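# Put the loose cash bundle atop the shortest pile

## Task

Pick up the single strapped banknote bundle that is not in a pile and set it on top of whichever pile of bundles is lowest, squared up with the bundle it rests on. Every other bundle must stay where it is, and nothing may end up off the table.

## Robot and tools

ROBOT. There are two UR-style arms, left_arm and right_arm. Each carries a four-finger hand with 16 motors. The right arm has a right hand; the left arm has its mirror-image left hand. The hand point sits just in front of the palm, near the index and middle knuckles. In hand-point axes, +z runs along the straight fingers toward the tips. +y is the way the palm faces; the palm surface is at y = -0.062 m. On the right hand +x points across the palm away from the thumb; on the left hand it points toward the thumb. A rigid mast sticks out near the wrist on the palm side and can strike objects. FRAMES. Scene frame: origin level with the table top, midway between the nominal bases. +z is up, +x points out over the table, and left_arm is on the +y side. Measured bases: left_arm at (+0.010, +0.461, +0.013) m; right_arm at (-0.013, -0.432, +0.013) m with a slight yaw. Hand positions, orientations, velocities and targets in results are in each arm's own base frame. Fixed cameras and the table use the scene frame. Every commanded offset is expressed in the axes of that arm's current Hand target. Printed positions can be off by a few cm. THE 48-NUMBER ROW. One row covers both arms, even when only one moves. Every number must lie in [-1, 1]. The order is: left dx, dy, dz, rx, ry, rz; then 16 left hand motor goals; then left current_limit and speed. The right arm follows in the same order. The six pose numbers are offsets, not poses. They count from the arm's Hand target as it stood when the action or move began. 1.0 means 0.6 m of translation or 180 degrees. rx, ry, rz form a single rotation vector. Sending six zeros asks the arm to hold its Hand target. Repeating the same offset in a later call moves the arm on again. Hand motor order: index_mcp, index_abd, index_pip, index_dip, thumb_cmc, thumb_axl, thumb_mcp, thumb_ipl, middle_mcp, middle_abd, middle_pip, middle_dip, ring_mcp, ring_abd, ring_pip, ring_dip. Each number is an absolute goal angle, scaled linearly between that hinge's two stops. Toward +1 a finger curls toward the palm. The values that give a straight joint are: _mcp -0.75, _abd 0.00, _pip -0.58, _dip -0.70, thumb_cmc -0.71, thumb_axl -0.68, thumb_mcp -0.23, thumb_ipl -0.17. current_limit maps -1 to 0 mA and +1 to 550 mA, with a floor of 11 mA. speed sets the hinge rate to (speed + 1) / 2 of 8.5 rad/s. Initial values are +0.4 and -0.6. A zero in a hand slot is a real goal, not a skip. To leave a hand unchanged, copy back its hand_goal, hand_current_limit and hand_speed. TOOLS. execute_actions(actions, cameras): actions is a list of actions. Each action has up to 15 rows, one per 1/30 s step. If fewer rows are given, the last one is held for the remaining steps. All rows count from the same start pose. An empty list returns the full state plus images. move(target, speed, blend, stop_force, zero, blocking, cameras): sends each hand point along a straight line. target is one 48-number row, or a list of up to 15 rows, all offset from the same starting Hand targets. speed is in m/s, from 0.002 to 3.6 (default 0.25); turning is capped at twice that in rad/s. blend is a corner-rounding distance in m (0 means stop at each target). stop_force is in N, from 3 to 120, and ends an arm's path when its wrist sensor feels that push. zero (default true) rezeroes the sensor first. blocking=false returns early, but it cannot be combined with stop_force. The whole move is capped at 10 s, and the path does not avoid obstacles. wait(seconds 0 to 10) lets the scene run on. stop brakes a running move. zoom_image(camera, region [x0,y0,x1,y1] in pixels, at most 504 by 504) enlarges part of the newest image. zero_wrist_force(arm) tares that wrist sensor. read_manual gives licence texts. finished_scene(scene = the current scene number) ends the scene. CAMERAS. cam_head_left, cam_head_right and cam_high are fixed, 896x504. cam_left_wrist and cam_right_wrist are fisheye, 672x504. RESULTS. Each arm reports end_effector_position (m), end_effector_quat_wxyz, velocities, Hand target (the commanded pose the next offsets start from), joint positions and torques. Wrist force and torque are given in end-effector axes, plus the peak since the last shown reading. Each hand reports hand_goal, hand_measured, hand_current_ma and hand_state, listed in motor order. hand_state words are moving, goal, blocked and overload. A move adds a line saying how it ended: done, off_target, moving, held or fault. It also names any limits that acted: paced means the command was clipped, held means steps were withheld. The hand point often rests a bit short of its Hand target; send the missing distance as an offset. A motor drawing 495 mA or more for 5 s shuts down for 10 s. A MOTOR HOT line appears at 70 °C, and the arm is braked at 85 °C. AVOID. The arms are stiff: pressing past a firm contact, or striking fast, causes a fault stop. Limits are about 150 N of outside force, 139 N m on the large joints and 26 N m on the wrists. A fault stop freezes the arm for 10 s and loses any hand commands sent meanwhile. Approach slowly, with stop_force, and move off without it. Keep the arms and hands from pressing on each other. Do not route a hand point close to its own arm's base. Never drop the bundle, release it while it is moving, or knock other bundles. Nothing may fall from or be left off the table. Orientation commands more than 32 degrees from the current orientation are clipped.

Each tool is called after "Emit:" as name([rows], argument=value, ...), one row to a line, values as JSON.

## Session

Emit:
execute_actions(actions=[])

Scene clock: 0.00 s.
left_arm: end_effector_position=(+1.0469, +0.0975, +0.1934) hand_goal=(-0.754, +0.000, -0.576, -0.696, -0.714, -0.678, -0.226, -0.168, -0.754, +0.000, -0.576, -0.696, -0.754, +0.000, -0.576, -0.696) hand_measured=(-0.754, +0.000, -0.576, -0.696, -0.714, -0.678, -0.226, -0.168, -0.754, +0.000, -0.576, -0.696, -0.754, +0.000, -0.576, -0.696) hand_current_ma=(+0, +0, +0, +0, +0, +0, +0, +0, +0, +0, +0, +0, +0, +0, +0, +0) hand_state=(goal, goal, goal, goal, goal, goal, goal, goal, goal, goal, goal, goal, goal, goal, goal, goal) hand_current_limit=0.40 hand_speed=-0.60 end_effector_quat_wxyz=(+0.626, +0.591, +0.508, +0.031) | right_arm: end_effector_position=(+0.1574, +0.0214, +0.3371) hand_goal=(-0.754, +0.000, -0.576, -0.696, -0.714, -0.678, -0.226, -0.168, -0.754, +0.000, -0.576, -0.696, -0.754, +0.000, -0.576, -0.696) hand_measured=(-0.754, +0.000, -0.576, -0.696, -0.714, -0.678, -0.226, -0.168, -0.754, +0.000, -0.576, -0.696, -0.754, +0.000, -0.576, -0.696) hand_current_ma=(+0, +0, +0, +0, +0, +0, +0, +0, +0, +0, +0, +0, +0, +0, +0, +0) hand_state=(goal, goal, goal, goal, goal, goal, goal, goal, goal, goal, goal, goal, goal, goal, goal, goal) hand_current_limit=0.40 hand_speed=-0.60 end_effector_quat_wxyz=(-0.014, -0.575, +0.818, -0.016)
Joint positions: left_arm=[3.555 -3.011 -0.415 -0.292 0.405 -0.121] | right_arm=[-0.695 -2.325 2.084 -1.353 -1.606 2.791]
Joint velocities: within noise
Joint torques (N m): no reading
Motor temperatures (°C): left_arm=[40 28 29 42 37 49] | right_arm=[35 34 34 37 42 42]
Wrist force (N): no reading
Wrist torque (N m): no reading
Wrist force, peak (N): no reading
Hand target: left_arm +1.0469, +0.0975, +0.1934; +0.626, +0.591, +0.508, +0.031 | right_arm +0.1574, +0.0214, +0.3371; -0.014, -0.575, +0.818, -0.016

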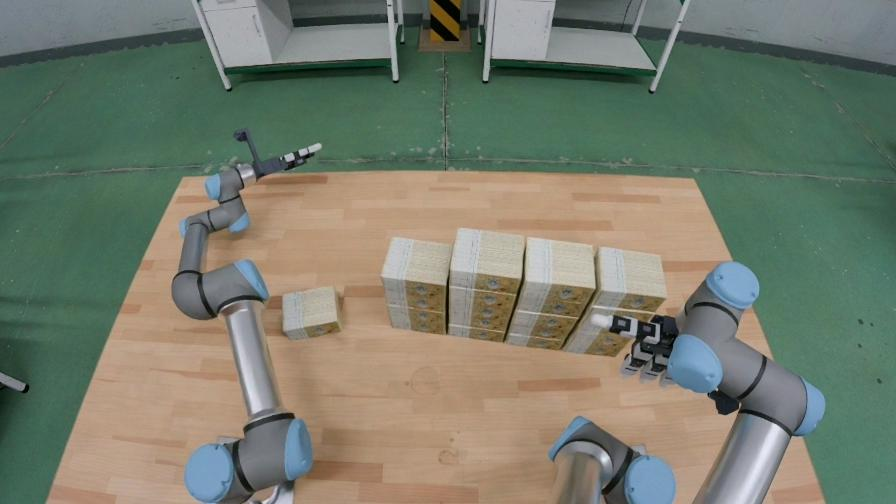

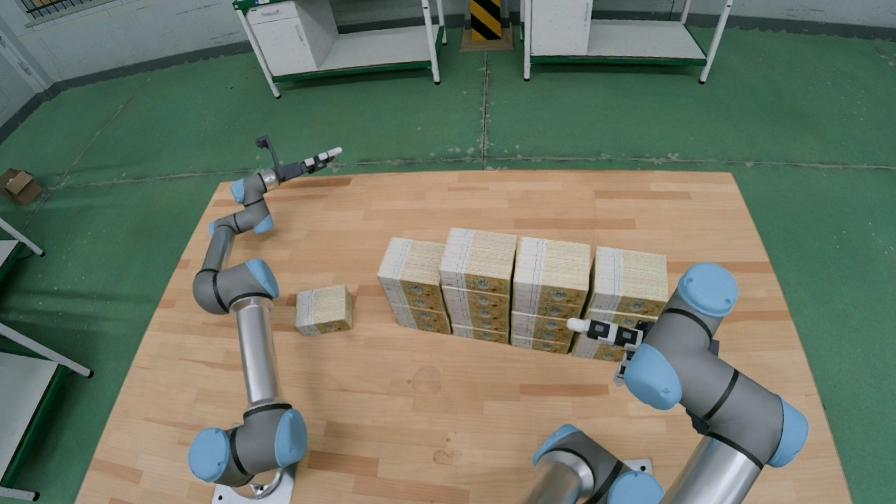

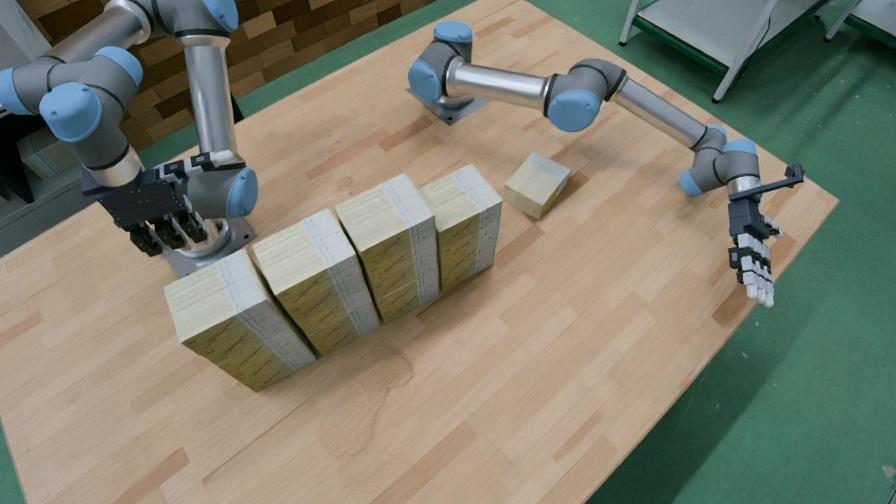

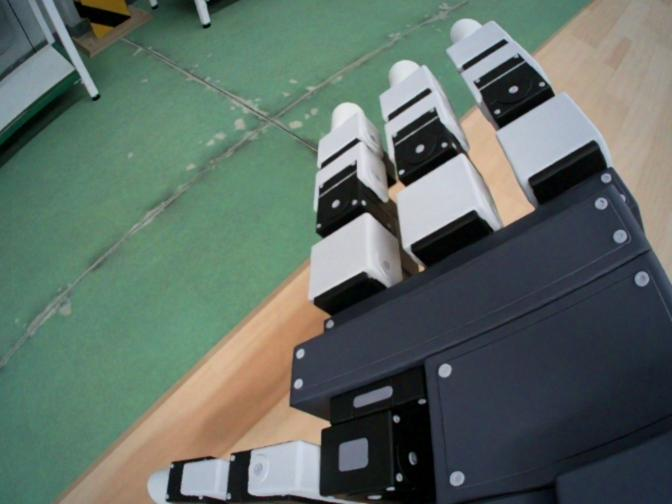

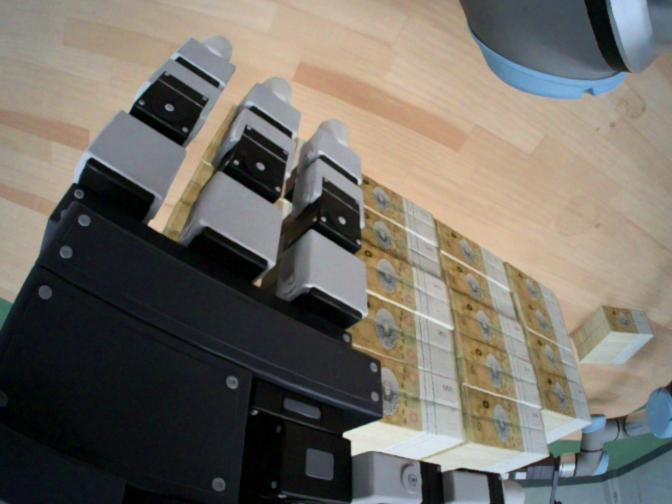

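Emit:
zoom_image(camera="cam_head_left", region=[260, 210, 680, 370])

Emit:
zoom_image(camera="cam_high", region=[140, 130, 600, 410])

Emit:
zoom_image(camera="cam_right_wrist", region=[340, 150, 672, 504])

Scaled by 1.200.

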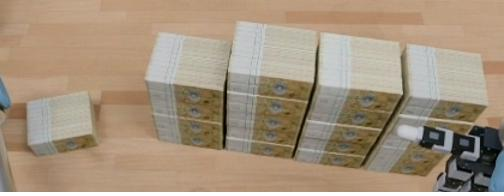

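Scaled by 1.096.

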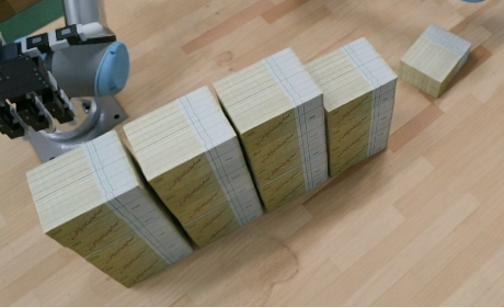

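Scaled by 1.424 from the camera's 672x504 image, which has a finer 960x720 frame.

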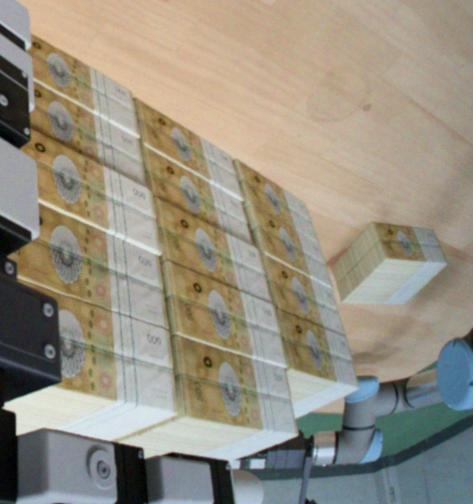

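Emit:
zoom_image(camera="cam_head_left", region=[370, 220, 530, 350])

Emit:
zoom_image(camera="cam_head_left", region=[500, 220, 680, 370])

Emit:
zoom_image(camera="cam_head_right", region=[370, 220, 680, 370])

Emit:
zoom_image(camera="cam_high", region=[150, 150, 520, 400])

Emit:
zoom_image(camera="cam_head_left", region=[270, 270, 360, 350])

Scaled by 3.150.

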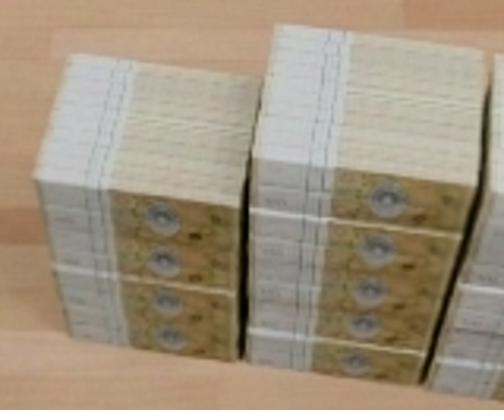

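Scaled by 2.800.

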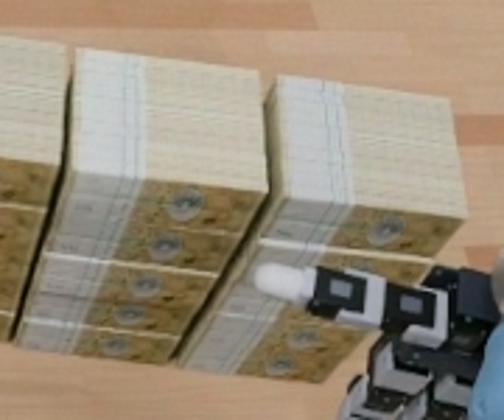

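Scaled by 1.626.

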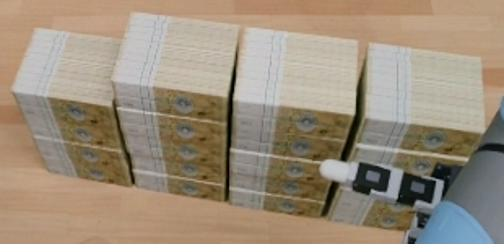

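Scaled by 1.362.

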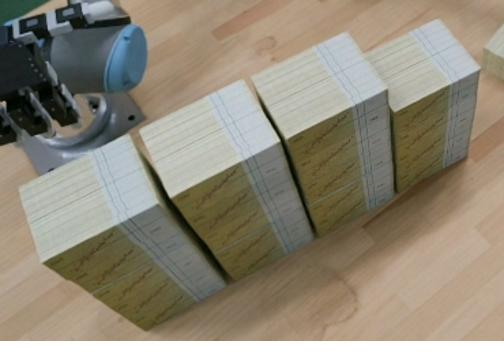

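Scaled by 5.600.

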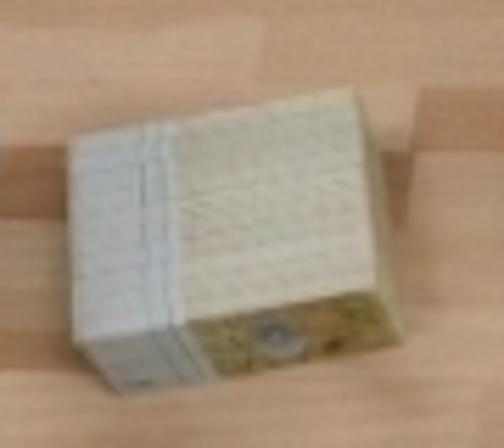

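Emit:
move(target=[-0.7885,0.2542,-0.3233,0,0,0,-0.479,0,-0.358,-0.406,0.786,0.401,-0.226,-0.168,-0.479,0,-0.358,-0.406,-0.479,0,-0.358,-0.406,0.4,-0.6,0,0,0,0,0,0,-0.754,0,-0.576,-0.696,-0.714,-0.678,-0.226,-0.168,-0.754,0,-0.576,-0.696,-0.754,0,-0.576,-0.696,0.4,-0.6], speed=0.2, cameras=["cam_head_left","cam_high","cam_left_wrist"])

Scene clock: 451.20 s.
left_arm: end_effector_position=(+0.7741, -0.0219, +0.6361) hand_goal=(-0.480, +0.000, -0.358, -0.406, +0.786, +0.400, -0.226, -0.168, -0.480, +0.000, -0.358, -0.406, -0.480, +0.000, -0.358, -0.406) hand_measured=(-0.496, +0.000, -0.364, -0.410, +0.776, +0.398, -0.228, -0.168, -0.500, +0.000, -0.364, -0.410, -0.498, +0.000, -0.366, -0.410) hand_current_ma=(-70, +0, -25, -12, -40, -10, -4, +1, -90, +0, -26, -14, -75, +0, -27, -11) hand_state=(goal, goal, goal, goal, goal, goal, goal, goal, blocked, goal, goal, goal, goal, goal, goal, goal) hand_current_limit=0.40 hand_speed=-0.60 end_effector_quat_wxyz=(+0.626, +0.591, +0.508, +0.031) | right_arm: end_effector_position=(+0.1574, +0.0214, +0.3371) hand_goal=(-0.754, +0.000, -0.576, -0.696, -0.714, -0.678, -0.226, -0.168, -0.754, +0.000, -0.576, -0.696, -0.754, +0.000, -0.576, -0.696) hand_measured=(-0.754, +0.000, -0.576, -0.696, -0.714, -0.678, -0.224, -0.168, -0.754, +0.000, -0.576, -0.696, -0.754, +0.000, -0.576, -0.696) hand_current_ma=(+0, +0, +0, +0, +0, +0, +1, +0, +0, +0, +0, +0, +0, +0, +0, +0) hand_state=(goal, goal, goal, goal, goal, goal, goal, goal, goal, goal, goal, goal, goal, goal, goal, goal) hand_current_limit=0.40 hand_speed=-0.60 end_effector_quat_wxyz=(-0.014, -0.575, +0.818, -0.016)
Joint positions: left_arm=[3.556 -1.829 -1.373 -0.518 0.405 -0.12] | right_arm=[-0.695 -2.325 2.084 -1.353 -1.606 2.791]
Joint torques (N m): left_arm=[10.55 41.88 35.77 -0.01 -3.01 2.68] | right_arm=[1.36 6.35 -22.1 -2.26 -0.26 -0.09]
Wrist force (N): left_arm=[0.2 0.1 -0.1] | right_arm=[0.0 -0.2 -0.2]
Wrist torque (N m): left_arm=[0.03 -0.03 -0.03] | right_arm=[-0.02 0.01 -0.02]
Wrist force, peak (N): left_arm=[1.2 -0.5 0.1] | right_arm=[0.3 -0.7 -0.4]
Hand target: left_arm +0.7741, -0.0219, +0.6362; +0.626, +0.591, +0.508, +0.031 | right_arm +0.1574, +0.0214, +0.3371; -0.014, -0.575, +0.818, -0.016
Off the commanded pose: left_arm 0.000 m, 0 deg | right_arm 0.000 m, 0 deg.
move: done
camera_calibration:
cam_left_wrist: T_world_to_cam=[[-0.728474, -0.68122, -0.0725651, 0.567889], [-0.558712, 0.652061, -0.512501, 0.726116], [0.396443, -0.3328, -0.855615, 0.358199], [0, 0, 0, 1]] pos_world=[0.677377, 0.0325946, 0.719824]
Images, in order (width x height): cam_head_left 896x504, cam_high 896x504, cam_left_wrist 672x504.

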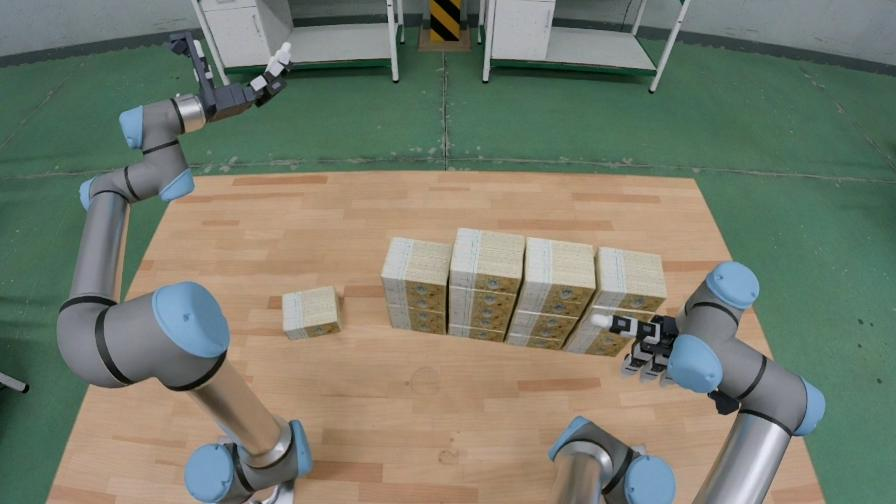

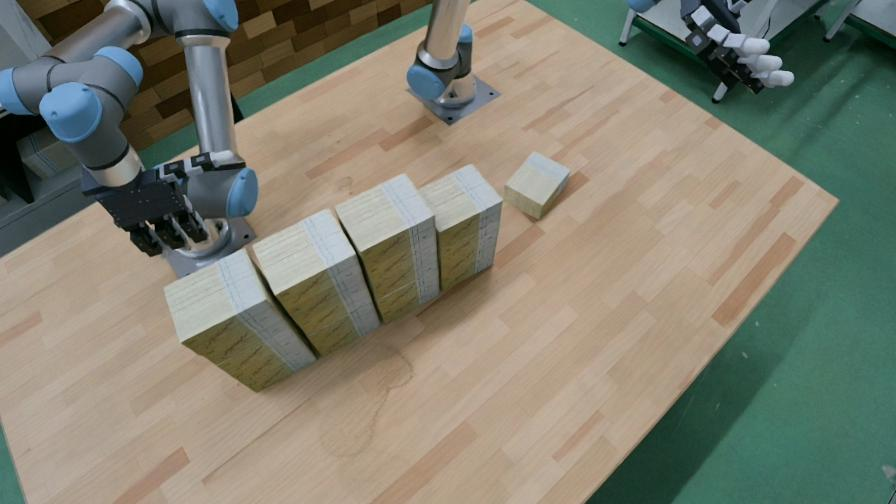

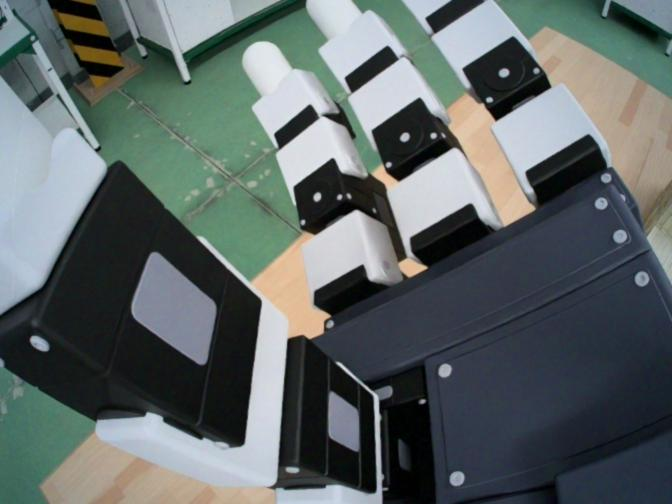

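Emit:
move([
  [0.1115,-0.0977,0.0422,0.0532,0.0067,-0.1251,-0.479,0,-0.358,-0.406,0.786,0.401,-0.226,-0.168,-0.479,0,-0.358,-0.406,-0.479,0,-0.358,-0.406,0.4,-0.6,0,0,0,0,0,0,-0.754,0,-0.576,-0.696,-0.714,-0.678,-0.226,-0.168,-0.754,0,-0.576,-0.696,-0.754,0,-0.576,-0.696,0.4,-0.6],
  [0.1765,-0.236,0.0625,0.1064,0.0133,-0.2502,-0.479,0,-0.358,-0.406,0.786,0.401,-0.226,-0.168,-0.479,0,-0.358,-0.406,-0.479,0,-0.358,-0.406,0.4,-0.6,0,0,0,0,0,0,-0.754,0,-0.576,-0.696,-0.714,-0.678,-0.226,-0.168,-0.754,0,-0.576,-0.696,-0.754,0,-0.576,-0.696,0.4,-0.6],
  [0.1833,-0.39,0.0572,0.1597,0.02,-0.3752,-0.479,0,-0.358,-0.406,0.786,0.401,-0.226,-0.168,-0.479,0,-0.358,-0.406,-0.479,0,-0.358,-0.406,0.4,-0.6,0,0,0,0,0,0,-0.754,0,-0.576,-0.696,-0.714,-0.678,-0.226,-0.168,-0.754,0,-0.576,-0.696,-0.754,0,-0.576,-0.696,0.4,-0.6],
  [0.1307,-0.5318,0.0273,0.2129,0.0267,-0.5003,-0.479,0,-0.358,-0.406,0.786,0.401,-0.226,-0.168,-0.479,0,-0.358,-0.406,-0.479,0,-0.358,-0.406,0.4,-0.6,0,0,0,0,0,0,-0.754,0,-0.576,-0.696,-0.714,-0.678,-0.226,-0.168,-0.754,0,-0.576,-0.696,-0.754,0,-0.576,-0.696,0.4,-0.6],
  [0.0283,-0.636,-0.0218,0.2661,0.0333,-0.6255,-0.479,0,-0.358,-0.406,0.786,0.401,-0.226,-0.168,-0.479,0,-0.358,-0.406,-0.479,0,-0.358,-0.406,0.4,-0.6,0,0,0,0,0,0,-0.754,0,-0.576,-0.696,-0.714,-0.678,-0.226,-0.168,-0.754,0,-0.576,-0.696,-0.754,0,-0.576,-0.696,0.4,-0.6],
  [-0.1057,-0.6838,-0.0813,0.3193,0.04,-0.7505,-0.479,0,-0.358,-0.406,0.786,0.401,-0.226,-0.168,-0.479,0,-0.358,-0.406,-0.479,0,-0.358,-0.406,0.4,-0.6,0,0,0,0,0,0,-0.754,0,-0.576,-0.696,-0.714,-0.678,-0.226,-0.168,-0.754,0,-0.576,-0.696,-0.754,0,-0.576,-0.696,0.4,-0.6],
], speed=0.35, blend=0.02, cameras=["cam_head_left"])

Scene clock: 478.87 s.
left_arm: end_effector_position=(+0.4801, -0.1503, +0.3682) hand_goal=(-0.480, +0.000, -0.358, -0.406, +0.786, +0.400, -0.226, -0.168, -0.480, +0.000, -0.358, -0.406, -0.480, +0.000, -0.358, -0.406) hand_measured=(-0.474, -0.002, -0.358, -0.408, +0.782, +0.398, -0.228, -0.168, -0.472, -0.002, -0.358, -0.408, -0.474, -0.002, -0.358, -0.408) hand_current_ma=(+25, -3, -2, -10, -18, -10, -9, +1, +32, -4, -2, -11, +27, -3, -2, -9) hand_state=(goal, goal, goal, goal, goal, goal, goal, goal, goal, goal, goal, goal, goal, goal, goal, goal) hand_current_limit=0.40 hand_speed=-0.60 end_effector_quat_wxyz=(-0.041, -0.046, +0.706, -0.705) | right_arm: end_effector_position=(+0.1574, +0.0214, +0.3371) hand_goal=(-0.754, +0.000, -0.576, -0.696, -0.714, -0.678, -0.226, -0.168, -0.754, +0.000, -0.576, -0.696, -0.754, +0.000, -0.576, -0.696) hand_measured=(-0.754, +0.000, -0.576, -0.696, -0.714, -0.678, -0.224, -0.168, -0.754, +0.000, -0.576, -0.696, -0.754, +0.000, -0.576, -0.696) hand_current_ma=(+0, +0, +0, +0, +0, +0, +1, +0, +0, +0, +0, +0, +0, +0, +0, +0) hand_state=(goal, goal, goal, goal, goal, goal, goal, goal, goal, goal, goal, goal, goal, goal, goal, goal) hand_current_limit=0.40 hand_speed=-0.60 end_effector_quat_wxyz=(-0.014, -0.575, +0.818, -0.016)
Joint positions: left_arm=[3.556 -1.827 -1.374 -3.075 0.407 -0.128] | right_arm=[-0.695 -2.325 2.084 -1.353 -1.606 2.791]
Joint torques (N m): left_arm=[10.44 23.17 4.98 -2.53 1.87 2.53] | right_arm=[1.63 8.56 -22.07 -2.4 -0.31 -0.27]
Wrist force (N): left_arm=[-1.6 3.5 -0.2] | right_arm=[0.3 -0.4 -0.5]
Wrist torque (N m): left_arm=[-0.08 -0.03 -0.09] | right_arm=[-0.01 -0.03 0.02]
Wrist force, peak (N): left_arm=[-1.0 4.2 0.9] | right_arm=[0.4 -0.5 -0.8]
Hand target: left_arm +0.4801, -0.1504, +0.3682; -0.041, -0.046, +0.706, -0.705 | right_arm +0.1574, +0.0214, +0.3371; -0.014, -0.575, +0.818, -0.016
Off the commanded pose: left_arm 0.000 m, 0 deg | right_arm 0.000 m, 0 deg.
move: done
Images, in order (width x height): cam_head_left 896x504.

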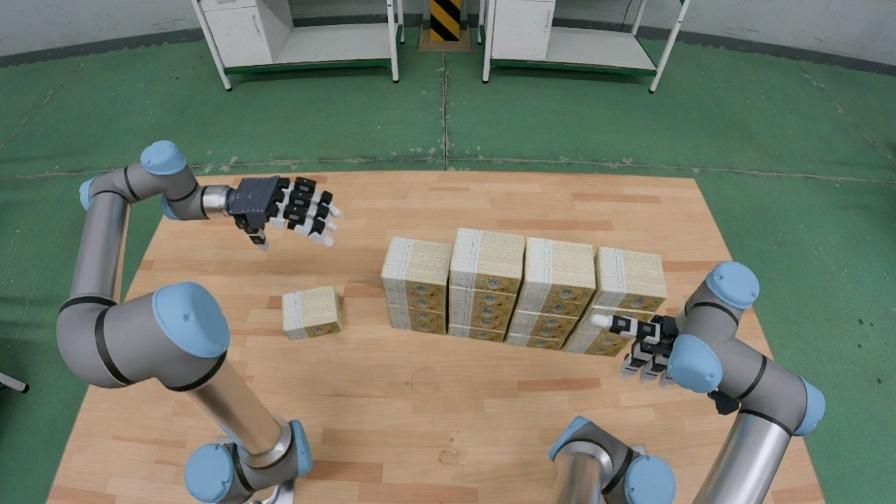

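Emit:
move([
  [-0.2098,-0.0205,-0.0307,0.0102,-0.1641,0.0386,-0.479,0,-0.358,-0.406,0.786,0.401,-0.226,-0.168,-0.479,0,-0.358,-0.406,-0.479,0,-0.358,-0.406,0.4,-0.6,0,0,0,0,0,0,-0.754,0,-0.576,-0.696,-0.714,-0.678,-0.226,-0.168,-0.754,0,-0.576,-0.696,-0.754,0,-0.576,-0.696,0.4,-0.6],
  [-0.3632,-0.039,-0.1557,0.0205,-0.3306,0.0358,-0.479,0,-0.358,-0.406,0.786,0.401,-0.226,-0.168,-0.479,0,-0.358,-0.406,-0.479,0,-0.358,-0.406,0.4,-0.6,0,0,0,0,0,0,-0.754,0,-0.576,-0.696,-0.714,-0.678,-0.226,-0.168,-0.754,0,-0.576,-0.696,-0.754,0,-0.576,-0.696,0.4,-0.6],
  [-0.2403,0.035,-0.2155,0.0309,-0.4969,0.0311,-0.479,0,-0.358,-0.406,0.786,0.401,-0.226,-0.168,-0.479,0,-0.358,-0.406,-0.479,0,-0.358,-0.406,0.4,-0.6,0,0,0,0,0,0,-0.754,0,-0.576,-0.696,-0.714,-0.678,-0.226,-0.168,-0.754,0,-0.576,-0.696,-0.754,0,-0.576,-0.696,0.4,-0.6],
  [-0.05,0.2427,-0.041,0.035,-0.5636,0.0286,-0.479,0,-0.358,-0.406,0.786,0.401,-0.226,-0.168,-0.479,0,-0.358,-0.406,-0.479,0,-0.358,-0.406,0.4,-0.6,0,0,0,0,0,0,-0.754,0,-0.576,-0.696,-0.714,-0.678,-0.226,-0.168,-0.754,0,-0.576,-0.696,-0.754,0,-0.576,-0.696,0.4,-0.6],
], speed=0.25, blend=0.02, cameras=["all"])

Scene clock: 522.47 s.
left_arm: end_effector_position=(+0.4918, -0.1253, +0.2201) hand_goal=(-0.480, +0.000, -0.358, -0.406, +0.786, +0.400, -0.226, -0.168, -0.480, +0.000, -0.358, -0.406, -0.480, +0.000, -0.358, -0.406) hand_measured=(-0.472, -0.002, -0.358, -0.408, +0.782, +0.398, -0.228, -0.168, -0.470, -0.002, -0.358, -0.408, -0.472, -0.002, -0.358, -0.408) hand_current_ma=(+29, -3, -1, -9, -18, -10, -9, +1, +38, -4, -1, -11, +31, -3, -1, -9) hand_state=(goal, goal, goal, goal, goal, goal, goal, goal, goal, goal, goal, goal, goal, goal, goal, goal) hand_current_limit=0.40 hand_speed=-0.60 end_effector_quat_wxyz=(+0.551, -0.549, +0.445, -0.445) | right_arm: end_effector_position=(+0.1574, +0.0214, +0.3371) hand_goal=(-0.754, +0.000, -0.576, -0.696, -0.714, -0.678, -0.226, -0.168, -0.754, +0.000, -0.576, -0.696, -0.754, +0.000, -0.576, -0.696) hand_measured=(-0.754, +0.000, -0.576, -0.696, -0.714, -0.678, -0.224, -0.168, -0.754, +0.000, -0.576, -0.696, -0.754, +0.000, -0.576, -0.696) hand_current_ma=(+0, +0, +0, +0, +0, +0, +1, +0, +0, +0, +0, +0, +0, +0, +0, +0) hand_state=(goal, goal, goal, goal, goal, goal, goal, goal, goal, goal, goal, goal, goal, goal, goal, goal) hand_current_limit=0.40 hand_speed=-0.60 end_effector_quat_wxyz=(-0.014, -0.575, +0.818, -0.016)
Joint positions: left_arm=[3.075 -1.384 -2.222 -2.676 -1.848 0.002] | right_arm=[-0.695 -2.325 2.084 -1.353 -1.606 2.791]
Joint torques (N m): left_arm=[-11.81 4.76 5.99 3.78 -1.99 2.61] | right_arm=[2.68 8.84 -23.48 -2.5 -0.44 -0.36]
Wrist force (N): left_arm=[-1.7 3.7 0.7] | right_arm=[-0.1 -0.3 0.1]
Wrist torque (N m): left_arm=[-0.15 0.00 -0.22] | right_arm=[-0.04 0.01 -0.01]
Wrist force, peak (N): left_arm=[-0.5 4.8 -0.3] | right_arm=[-0.1 0.0 -0.9]
Hand target: left_arm +0.4918, -0.1253, +0.2201; +0.551, -0.549, +0.445, -0.445 | right_arm +0.1574, +0.0214, +0.3371; -0.014, -0.575, +0.818, -0.016
Off the commanded pose: left_arm 0.000 m, 0 deg | right_arm 0.000 m, 0 deg.
move: done
camera_calibration:
cam_left_wrist: T_world_to_cam=[[-0.146957, 0.727419, 0.670273, -0.0113908], [-0.617148, -0.596988, 0.512576, 0.0692687], [0.773002, -0.33833, 0.536657, -0.412595], [0, 0, 0, 1]] pos_world=[0.360012, -0.0899549, 0.193551]

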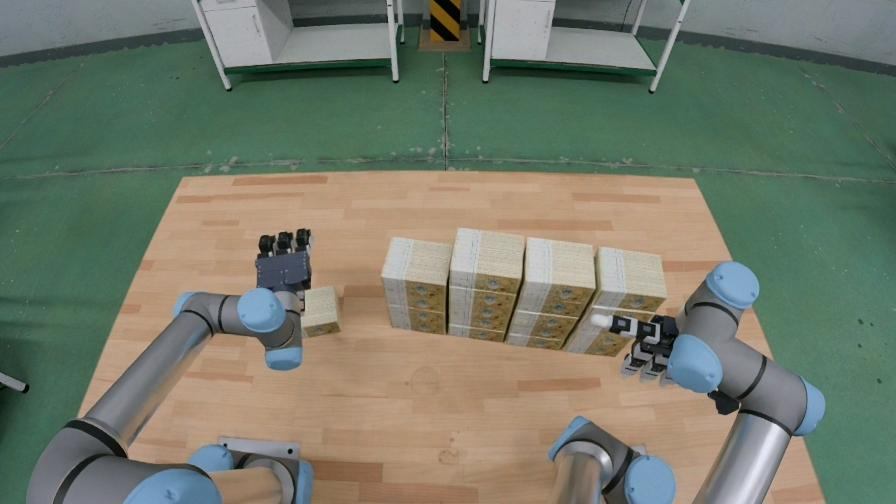

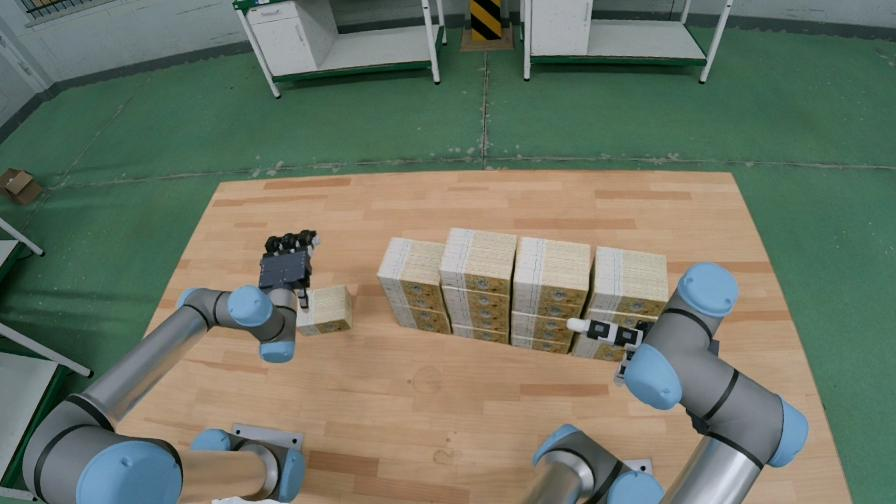

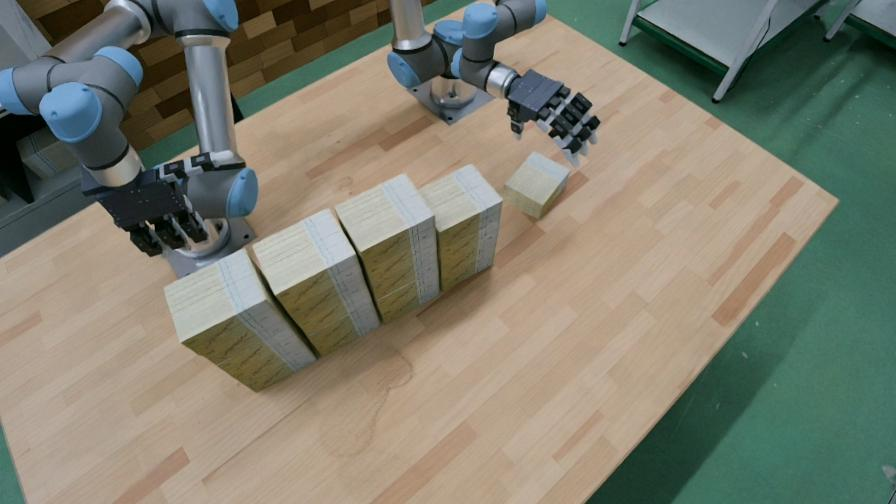

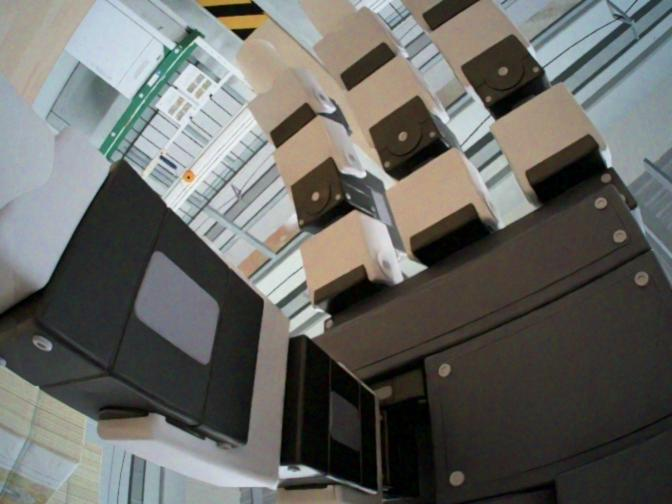

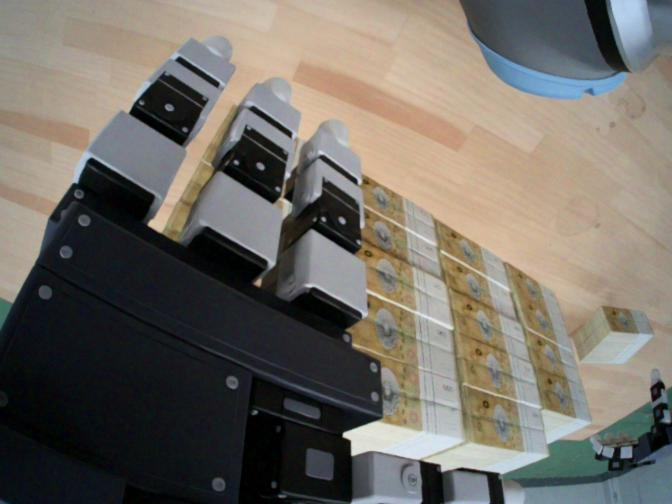

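Emit:
zoom_image(camera="cam_high", region=[460, 50, 620, 230])

Emit:
zoom_image(camera="cam_head_left", region=[240, 220, 360, 350])

Scaled by 2.800.

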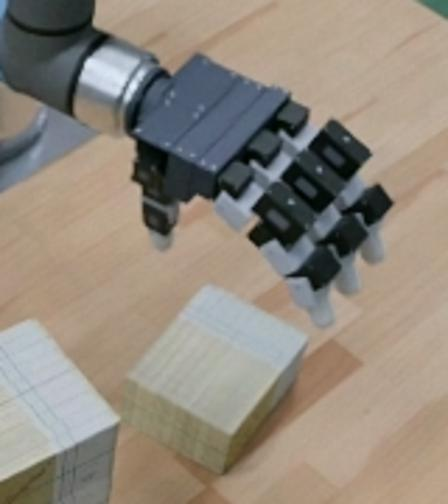

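Scaled by 3.877.

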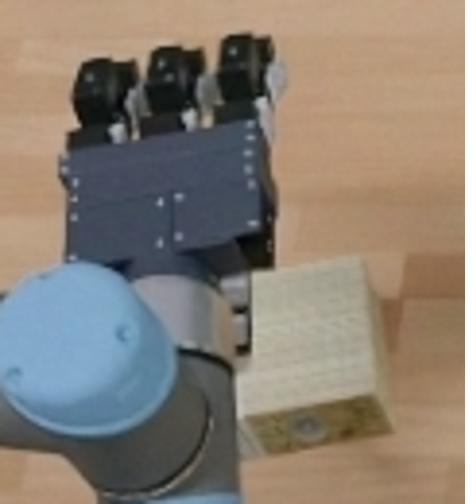

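Emit:
move(target=[-0.0034,0.1417,-0.016,0,0,0,-0.479,0,-0.358,-0.406,0.786,0.401,-0.226,-0.168,-0.479,0,-0.358,-0.406,-0.479,0,-0.358,-0.406,0.4,-0.6,0,0,0,0,0,0,-0.754,0,-0.576,-0.696,-0.714,-0.678,-0.226,-0.168,-0.754,0,-0.576,-0.696,-0.754,0,-0.576,-0.696,0.4,-0.6], speed=0.15, cameras=["cam_head_left","cam_high","cam_left_wrist"])

Emit:
zoom_image(camera="cam_high", region=[460, 70, 620, 230])

Emit:
zoom_image(camera="cam_head_left", region=[240, 220, 360, 350])

Scene clock: 577.03 s.
left_arm: end_effector_position=(+0.4821, -0.1251, +0.1351) hand_goal=(-0.480, +0.000, -0.358, -0.406, +0.786, +0.400, -0.226, -0.168, -0.480, +0.000, -0.358, -0.406, -0.480, +0.000, -0.358, -0.406) hand_measured=(-0.472, -0.002, -0.358, -0.408, +0.782, +0.398, -0.228, -0.168, -0.470, -0.002, -0.358, -0.408, -0.472, -0.002, -0.358, -0.408) hand_current_ma=(+29, -3, -1, -9, -18, -10, -9, +1, +38, -4, -1, -11, +31, -3, -1, -9) hand_state=(goal, goal, goal, goal, goal, goal, goal, goal, goal, goal, goal, goal, goal, goal, goal, goal) hand_current_limit=0.40 hand_speed=-0.60 end_effector_quat_wxyz=(+0.551, -0.549, +0.445, -0.445) | right_arm: end_effector_position=(+0.1574, +0.0214, +0.3371) hand_goal=(-0.754, +0.000, -0.576, -0.696, -0.714, -0.678, -0.226, -0.168, -0.754, +0.000, -0.576, -0.696, -0.754, +0.000, -0.576, -0.696) hand_measured=(-0.754, +0.000, -0.576, -0.696, -0.714, -0.678, -0.224, -0.168, -0.754, +0.000, -0.576, -0.696, -0.754, +0.000, -0.576, -0.696) hand_current_ma=(+0, +0, +0, +0, +0, +0, +1, +0, +0, +0, +0, +0, +0, +0, +0, +0) hand_state=(goal, goal, goal, goal, goal, goal, goal, goal, goal, goal, goal, goal, goal, goal, goal, goal) hand_current_limit=0.40 hand_speed=-0.60 end_effector_quat_wxyz=(-0.014, -0.575, +0.818, -0.016)
Joint positions: left_arm=[3.073 -1.513 -2.379 -2.39 -1.85 0.002] | right_arm=[-0.695 -2.325 2.084 -1.353 -1.606 2.791]
Joint torques (N m): left_arm=[-10.15 6.7 2.42 3.63 -2.07 2.59] | right_arm=[1.4 9.8 -23.3 -2.35 -0.65 -0.49]
Wrist force (N): left_arm=[-1.6 4.0 0.5] | right_arm=[0.0 -0.1 -0.5]
Wrist torque (N m): left_arm=[-0.08 -0.02 -0.23] | right_arm=[0.04 0.01 0.00]
Wrist force, peak (N): left_arm=[-1.7 5.0 0.1] | right_arm=[0.0 -0.8 -0.4]
Hand target: left_arm +0.4821, -0.1252, +0.1350; +0.551, -0.549, +0.445, -0.445 | right_arm +0.1574, +0.0214, +0.3371; -0.014, -0.575, +0.818, -0.016
Off the commanded pose: left_arm 0.000 m, 0 deg | right_arm 0.000 m, 0 deg.
move: done
camera_calibration:
cam_left_wrist: T_world_to_cam=[[-0.147068, 0.727392, 0.670278, 0.0441051], [-0.617089, -0.597071, 0.51255, 0.106824], [0.773028, -0.338241, 0.536675, -0.359373], [0, 0, 0, 1]] pos_world=[0.350212, -0.089855, 0.108551]
Images, in order (width x height): cam_head_left 896x504, cam_high 896x504, cam_left_wrist 672x504.

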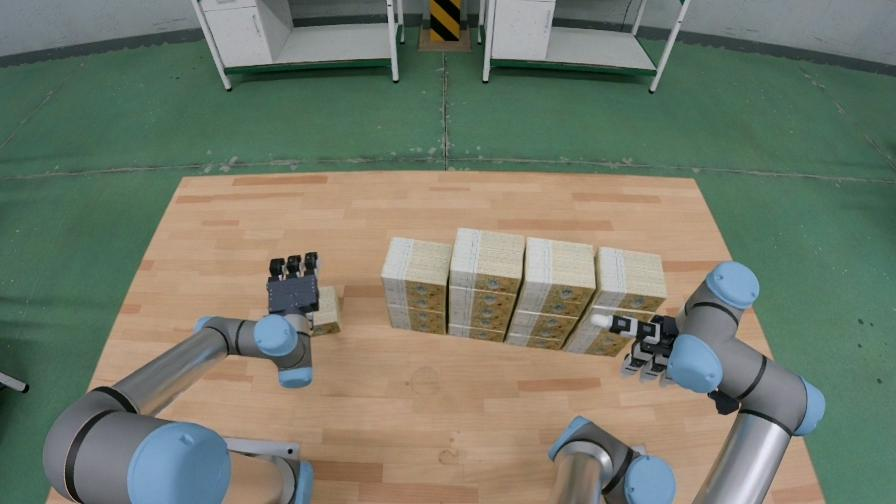

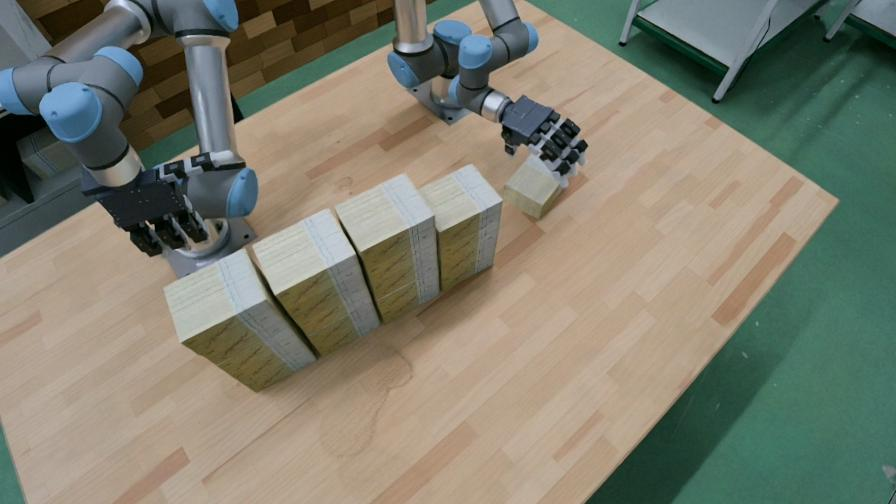

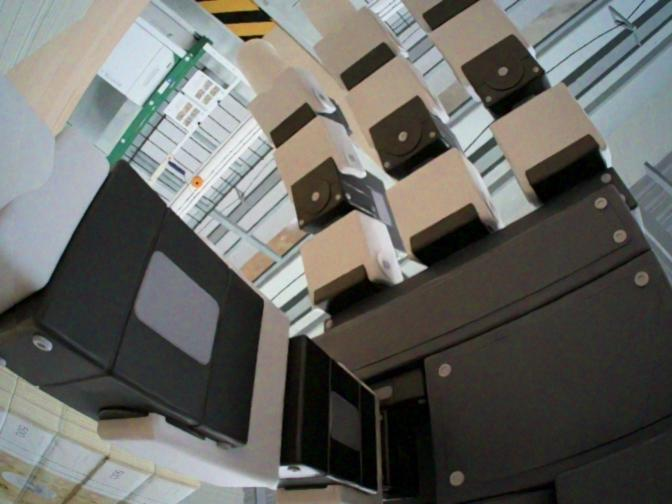

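Scaled by 3.150.

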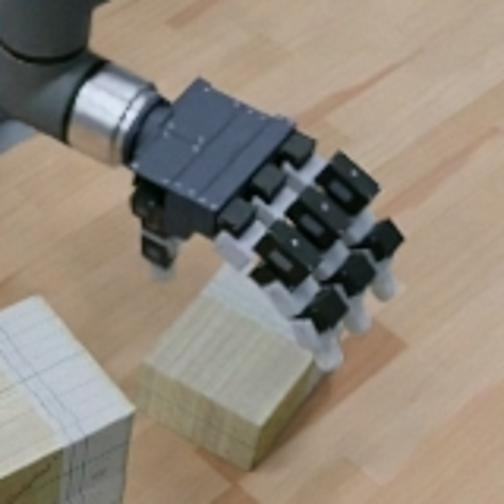

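Scaled by 3.877.

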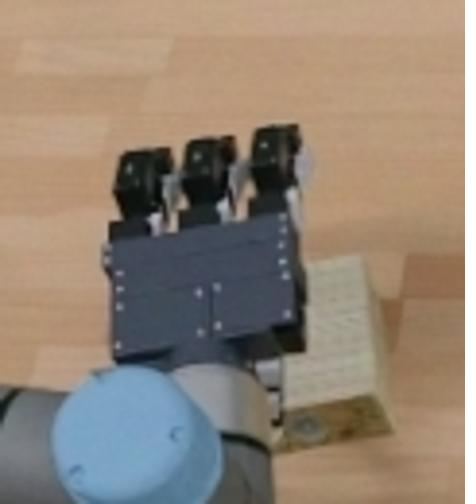

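Emit:
move(target=[0,0.1167,0,0,0,0,-0.479,0,-0.358,-0.406,0.786,0.401,-0.226,-0.168,-0.479,0,-0.358,-0.406,-0.479,0,-0.358,-0.406,0.4,-0.6,0,0,0,0,0,0,-0.754,0,-0.576,-0.696,-0.714,-0.678,-0.226,-0.168,-0.754,0,-0.576,-0.696,-0.754,0,-0.576,-0.696,0.4,-0.6], speed=0.1, stop_force=12)

Emit:
move(target=[0,0.06,0,0,0,0,-0.479,0,-0.358,-0.406,0.786,0.401,-0.226,-0.168,-0.479,0,-0.358,-0.406,-0.479,0,-0.358,-0.406,0.4,-0.6,0,0,0,0,0,0,-0.754,0,-0.576,-0.696,-0.714,-0.678,-0.226,-0.168,-0.754,0,-0.576,-0.696,-0.754,0,-0.576,-0.696,0.4,-0.6], speed=0.015, stop_force=5, cameras=["cam_head_left","cam_high","cam_left_wrist"])

Emit:
zoom_image(camera="cam_high", region=[460, 70, 620, 230])

Emit:
zoom_image(camera="cam_head_left", region=[240, 220, 360, 350])

Scene clock: 594.90 s.
left_arm: end_effector_position=(+0.4822, -0.1250, +0.0650) hand_goal=(-0.480, +0.000, -0.358, -0.406, +0.786, +0.400, -0.226, -0.168, -0.480, +0.000, -0.358, -0.406, -0.480, +0.000, -0.358, -0.406) hand_measured=(-0.472, -0.002, -0.358, -0.408, +0.782, +0.398, -0.228, -0.168, -0.470, -0.002, -0.358, -0.408, -0.472, -0.002, -0.358, -0.408) hand_current_ma=(+29, -3, -1, -9, -18, -10, -9, +1, +38, -4, -1, -11, +31, -3, -1, -9) hand_state=(goal, goal, goal, goal, goal, goal, goal, goal, goal, goal, goal, goal, goal, goal, goal, goal) hand_current_limit=0.40 hand_speed=-0.60 end_effector_quat_wxyz=(+0.551, -0.549, +0.445, -0.445) | right_arm: end_effector_position=(+0.1574, +0.0214, +0.3371) hand_goal=(-0.754, +0.000, -0.576, -0.696, -0.714, -0.678, -0.226, -0.168, -0.754, +0.000, -0.576, -0.696, -0.754, +0.000, -0.576, -0.696) hand_measured=(-0.754, +0.000, -0.576, -0.696, -0.714, -0.678, -0.224, -0.168, -0.754, +0.000, -0.576, -0.696, -0.754, +0.000, -0.576, -0.696) hand_current_ma=(+0, +0, +0, +0, +0, +0, +1, +0, +0, +0, +0, +0, +0, +0, +0, +0) hand_state=(goal, goal, goal, goal, goal, goal, goal, goal, goal, goal, goal, goal, goal, goal, goal, goal) hand_current_limit=0.40 hand_speed=-0.60 end_effector_quat_wxyz=(-0.014, -0.575, +0.818, -0.016)
Joint positions: left_arm=[3.073 -1.706 -2.456 -2.12 -1.849 0.002] | right_arm=[-0.695 -2.325 2.084 -1.353 -1.606 2.791]
Joint torques (N m): left_arm=[-10.15 11.23 -1.75 3.76 -2.02 2.63] | right_arm=[-0.17 9.54 -24.57 -2.2 -0.1 -0.5]
Wrist force (N): left_arm=[-1.2 3.6 0.5] | right_arm=[0.2 -0.2 -0.3]
Wrist torque (N m): left_arm=[-0.13 -0.10 -0.19] | right_arm=[0.01 -0.02 0.01]
Wrist force, peak (N): left_arm=[-2.0 4.2 0.4] | right_arm=[0.3 -0.3 -0.8]
Hand target: left_arm +0.4822, -0.1250, +0.0650; +0.551, -0.549, +0.445, -0.445 | right_arm +0.1574, +0.0214, +0.3371; -0.014, -0.575, +0.818, -0.016
Off the commanded pose: left_arm 0.000 m, 0 deg | right_arm 0.000 m, 0 deg.
move: done

Scene clock: 597.33 s.
left_arm: end_effector_position=(+0.4822, -0.1249, +0.0485) hand_goal=(-0.480, +0.000, -0.358, -0.406, +0.786, +0.400, -0.226, -0.168, -0.480, +0.000, -0.358, -0.406, -0.480, +0.000, -0.358, -0.406) hand_measured=(-0.472, -0.002, -0.358, -0.408, +0.782, +0.398, -0.228, -0.168, -0.470, -0.002, -0.358, -0.408, -0.472, -0.002, -0.358, -0.408) hand_current_ma=(+29, -3, -1, -9, -13, -9, -9, +0, +38, -4, -1, -11, +32, -3, -1, -9) hand_state=(goal, goal, goal, goal, goal, goal, goal, goal, goal, goal, goal, goal, goal, goal, goal, goal) hand_current_limit=0.40 hand_speed=-0.60 end_effector_quat_wxyz=(+0.551, -0.549, +0.445, -0.445) | right_arm: end_effector_position=(+0.1574, +0.0214, +0.3371) hand_goal=(-0.754, +0.000, -0.576, -0.696, -0.714, -0.678, -0.226, -0.168, -0.754, +0.000, -0.576, -0.696, -0.754, +0.000, -0.576, -0.696) hand_measured=(-0.754, +0.000, -0.576, -0.696, -0.714, -0.678, -0.224, -0.168, -0.754, +0.000, -0.576, -0.696, -0.754, +0.000, -0.576, -0.696) hand_current_ma=(+0, +0, +0, +0, +0, +0, +1, +0, +0, +0, +0, +0, +0, +0, +0, +0) hand_state=(goal, goal, goal, goal, goal, goal, goal, goal, goal, goal, goal, goal, goal, goal, goal, goal) hand_current_limit=0.40 hand_speed=-0.60 end_effector_quat_wxyz=(-0.014, -0.575, +0.818, -0.016)
Joint positions: left_arm=[3.074 -1.759 -2.469 -2.054 -1.849 0.002] | right_arm=[-0.695 -2.325 2.084 -1.353 -1.606 2.791]
Joint torques (N m): left_arm=[7.11 26.06 22.97 -0.8 1.17 -0.42] | right_arm=[-0.2 9.19 -22.76 -2.44 -0.26 -0.55]
Wrist force (N): left_arm=[-0.3 -1.7 0.6] | right_arm=[0.1 -0.1 -0.2]
Wrist torque (N m): left_arm=[-0.59 -0.15 -0.19] | right_arm=[0.01 -0.01 0.01]
Wrist force, peak (N): left_arm=[1.5 -13.0 -0.8] | right_arm=[0.2 -0.8 -0.7]
Hand target: left_arm +0.4822, -0.1250, +0.0485; +0.551, -0.549, +0.445, -0.445 (not the last commanded pose) | right_arm +0.1574, +0.0214, +0.3371; -0.014, -0.575, +0.818, -0.016
Off the commanded pose: left_arm 0.020 m, 0 deg | right_arm 0.000 m, 0 deg.
move: contact (left_arm)
camera_calibration:
cam_left_wrist: T_world_to_cam=[[-0.147005, 0.727364, 0.670322, 0.101995], [-0.617001, -0.59711, 0.51261, 0.151356], [0.77311, -0.338233, 0.536562, -0.312932], [0, 0, 0, 1]] pos_world=[0.350311, -0.0896549, 0.0219515]
Images, in order (width x height): cam_head_left 896x504, cam_high 896x504, cam_left_wrist 672x504.

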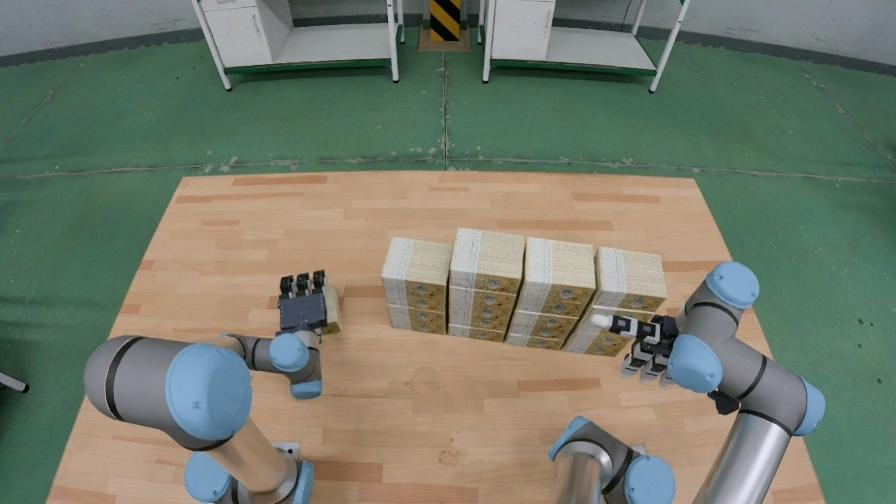

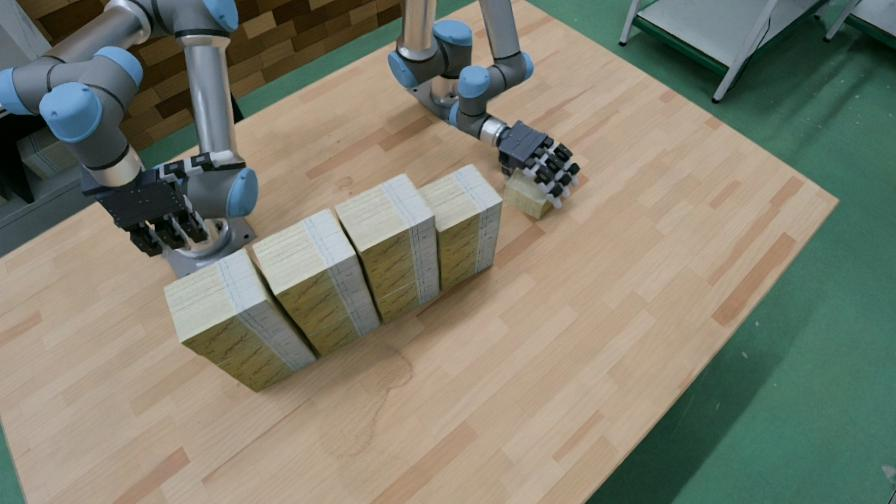

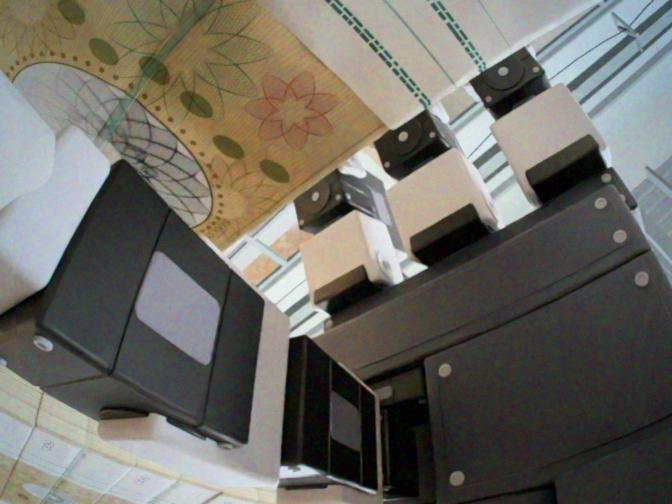

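Scaled by 3.150.

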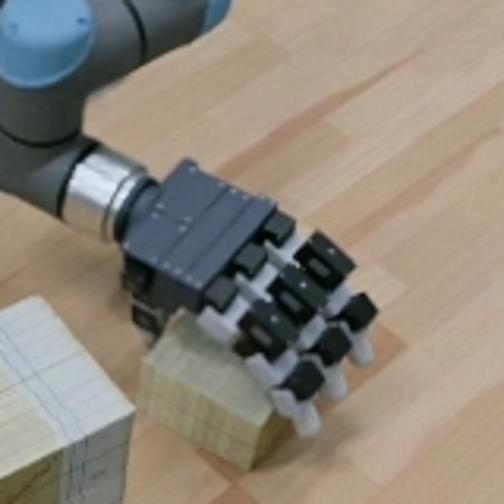

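Scaled by 3.877.

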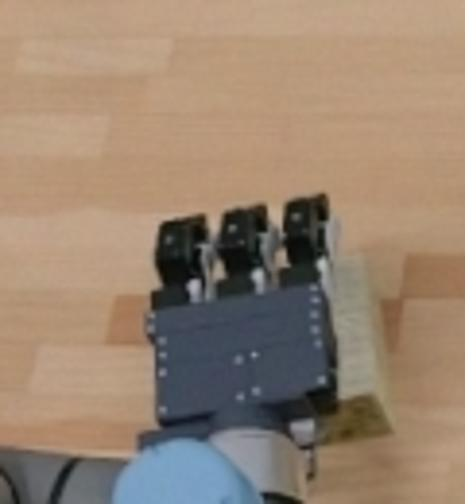

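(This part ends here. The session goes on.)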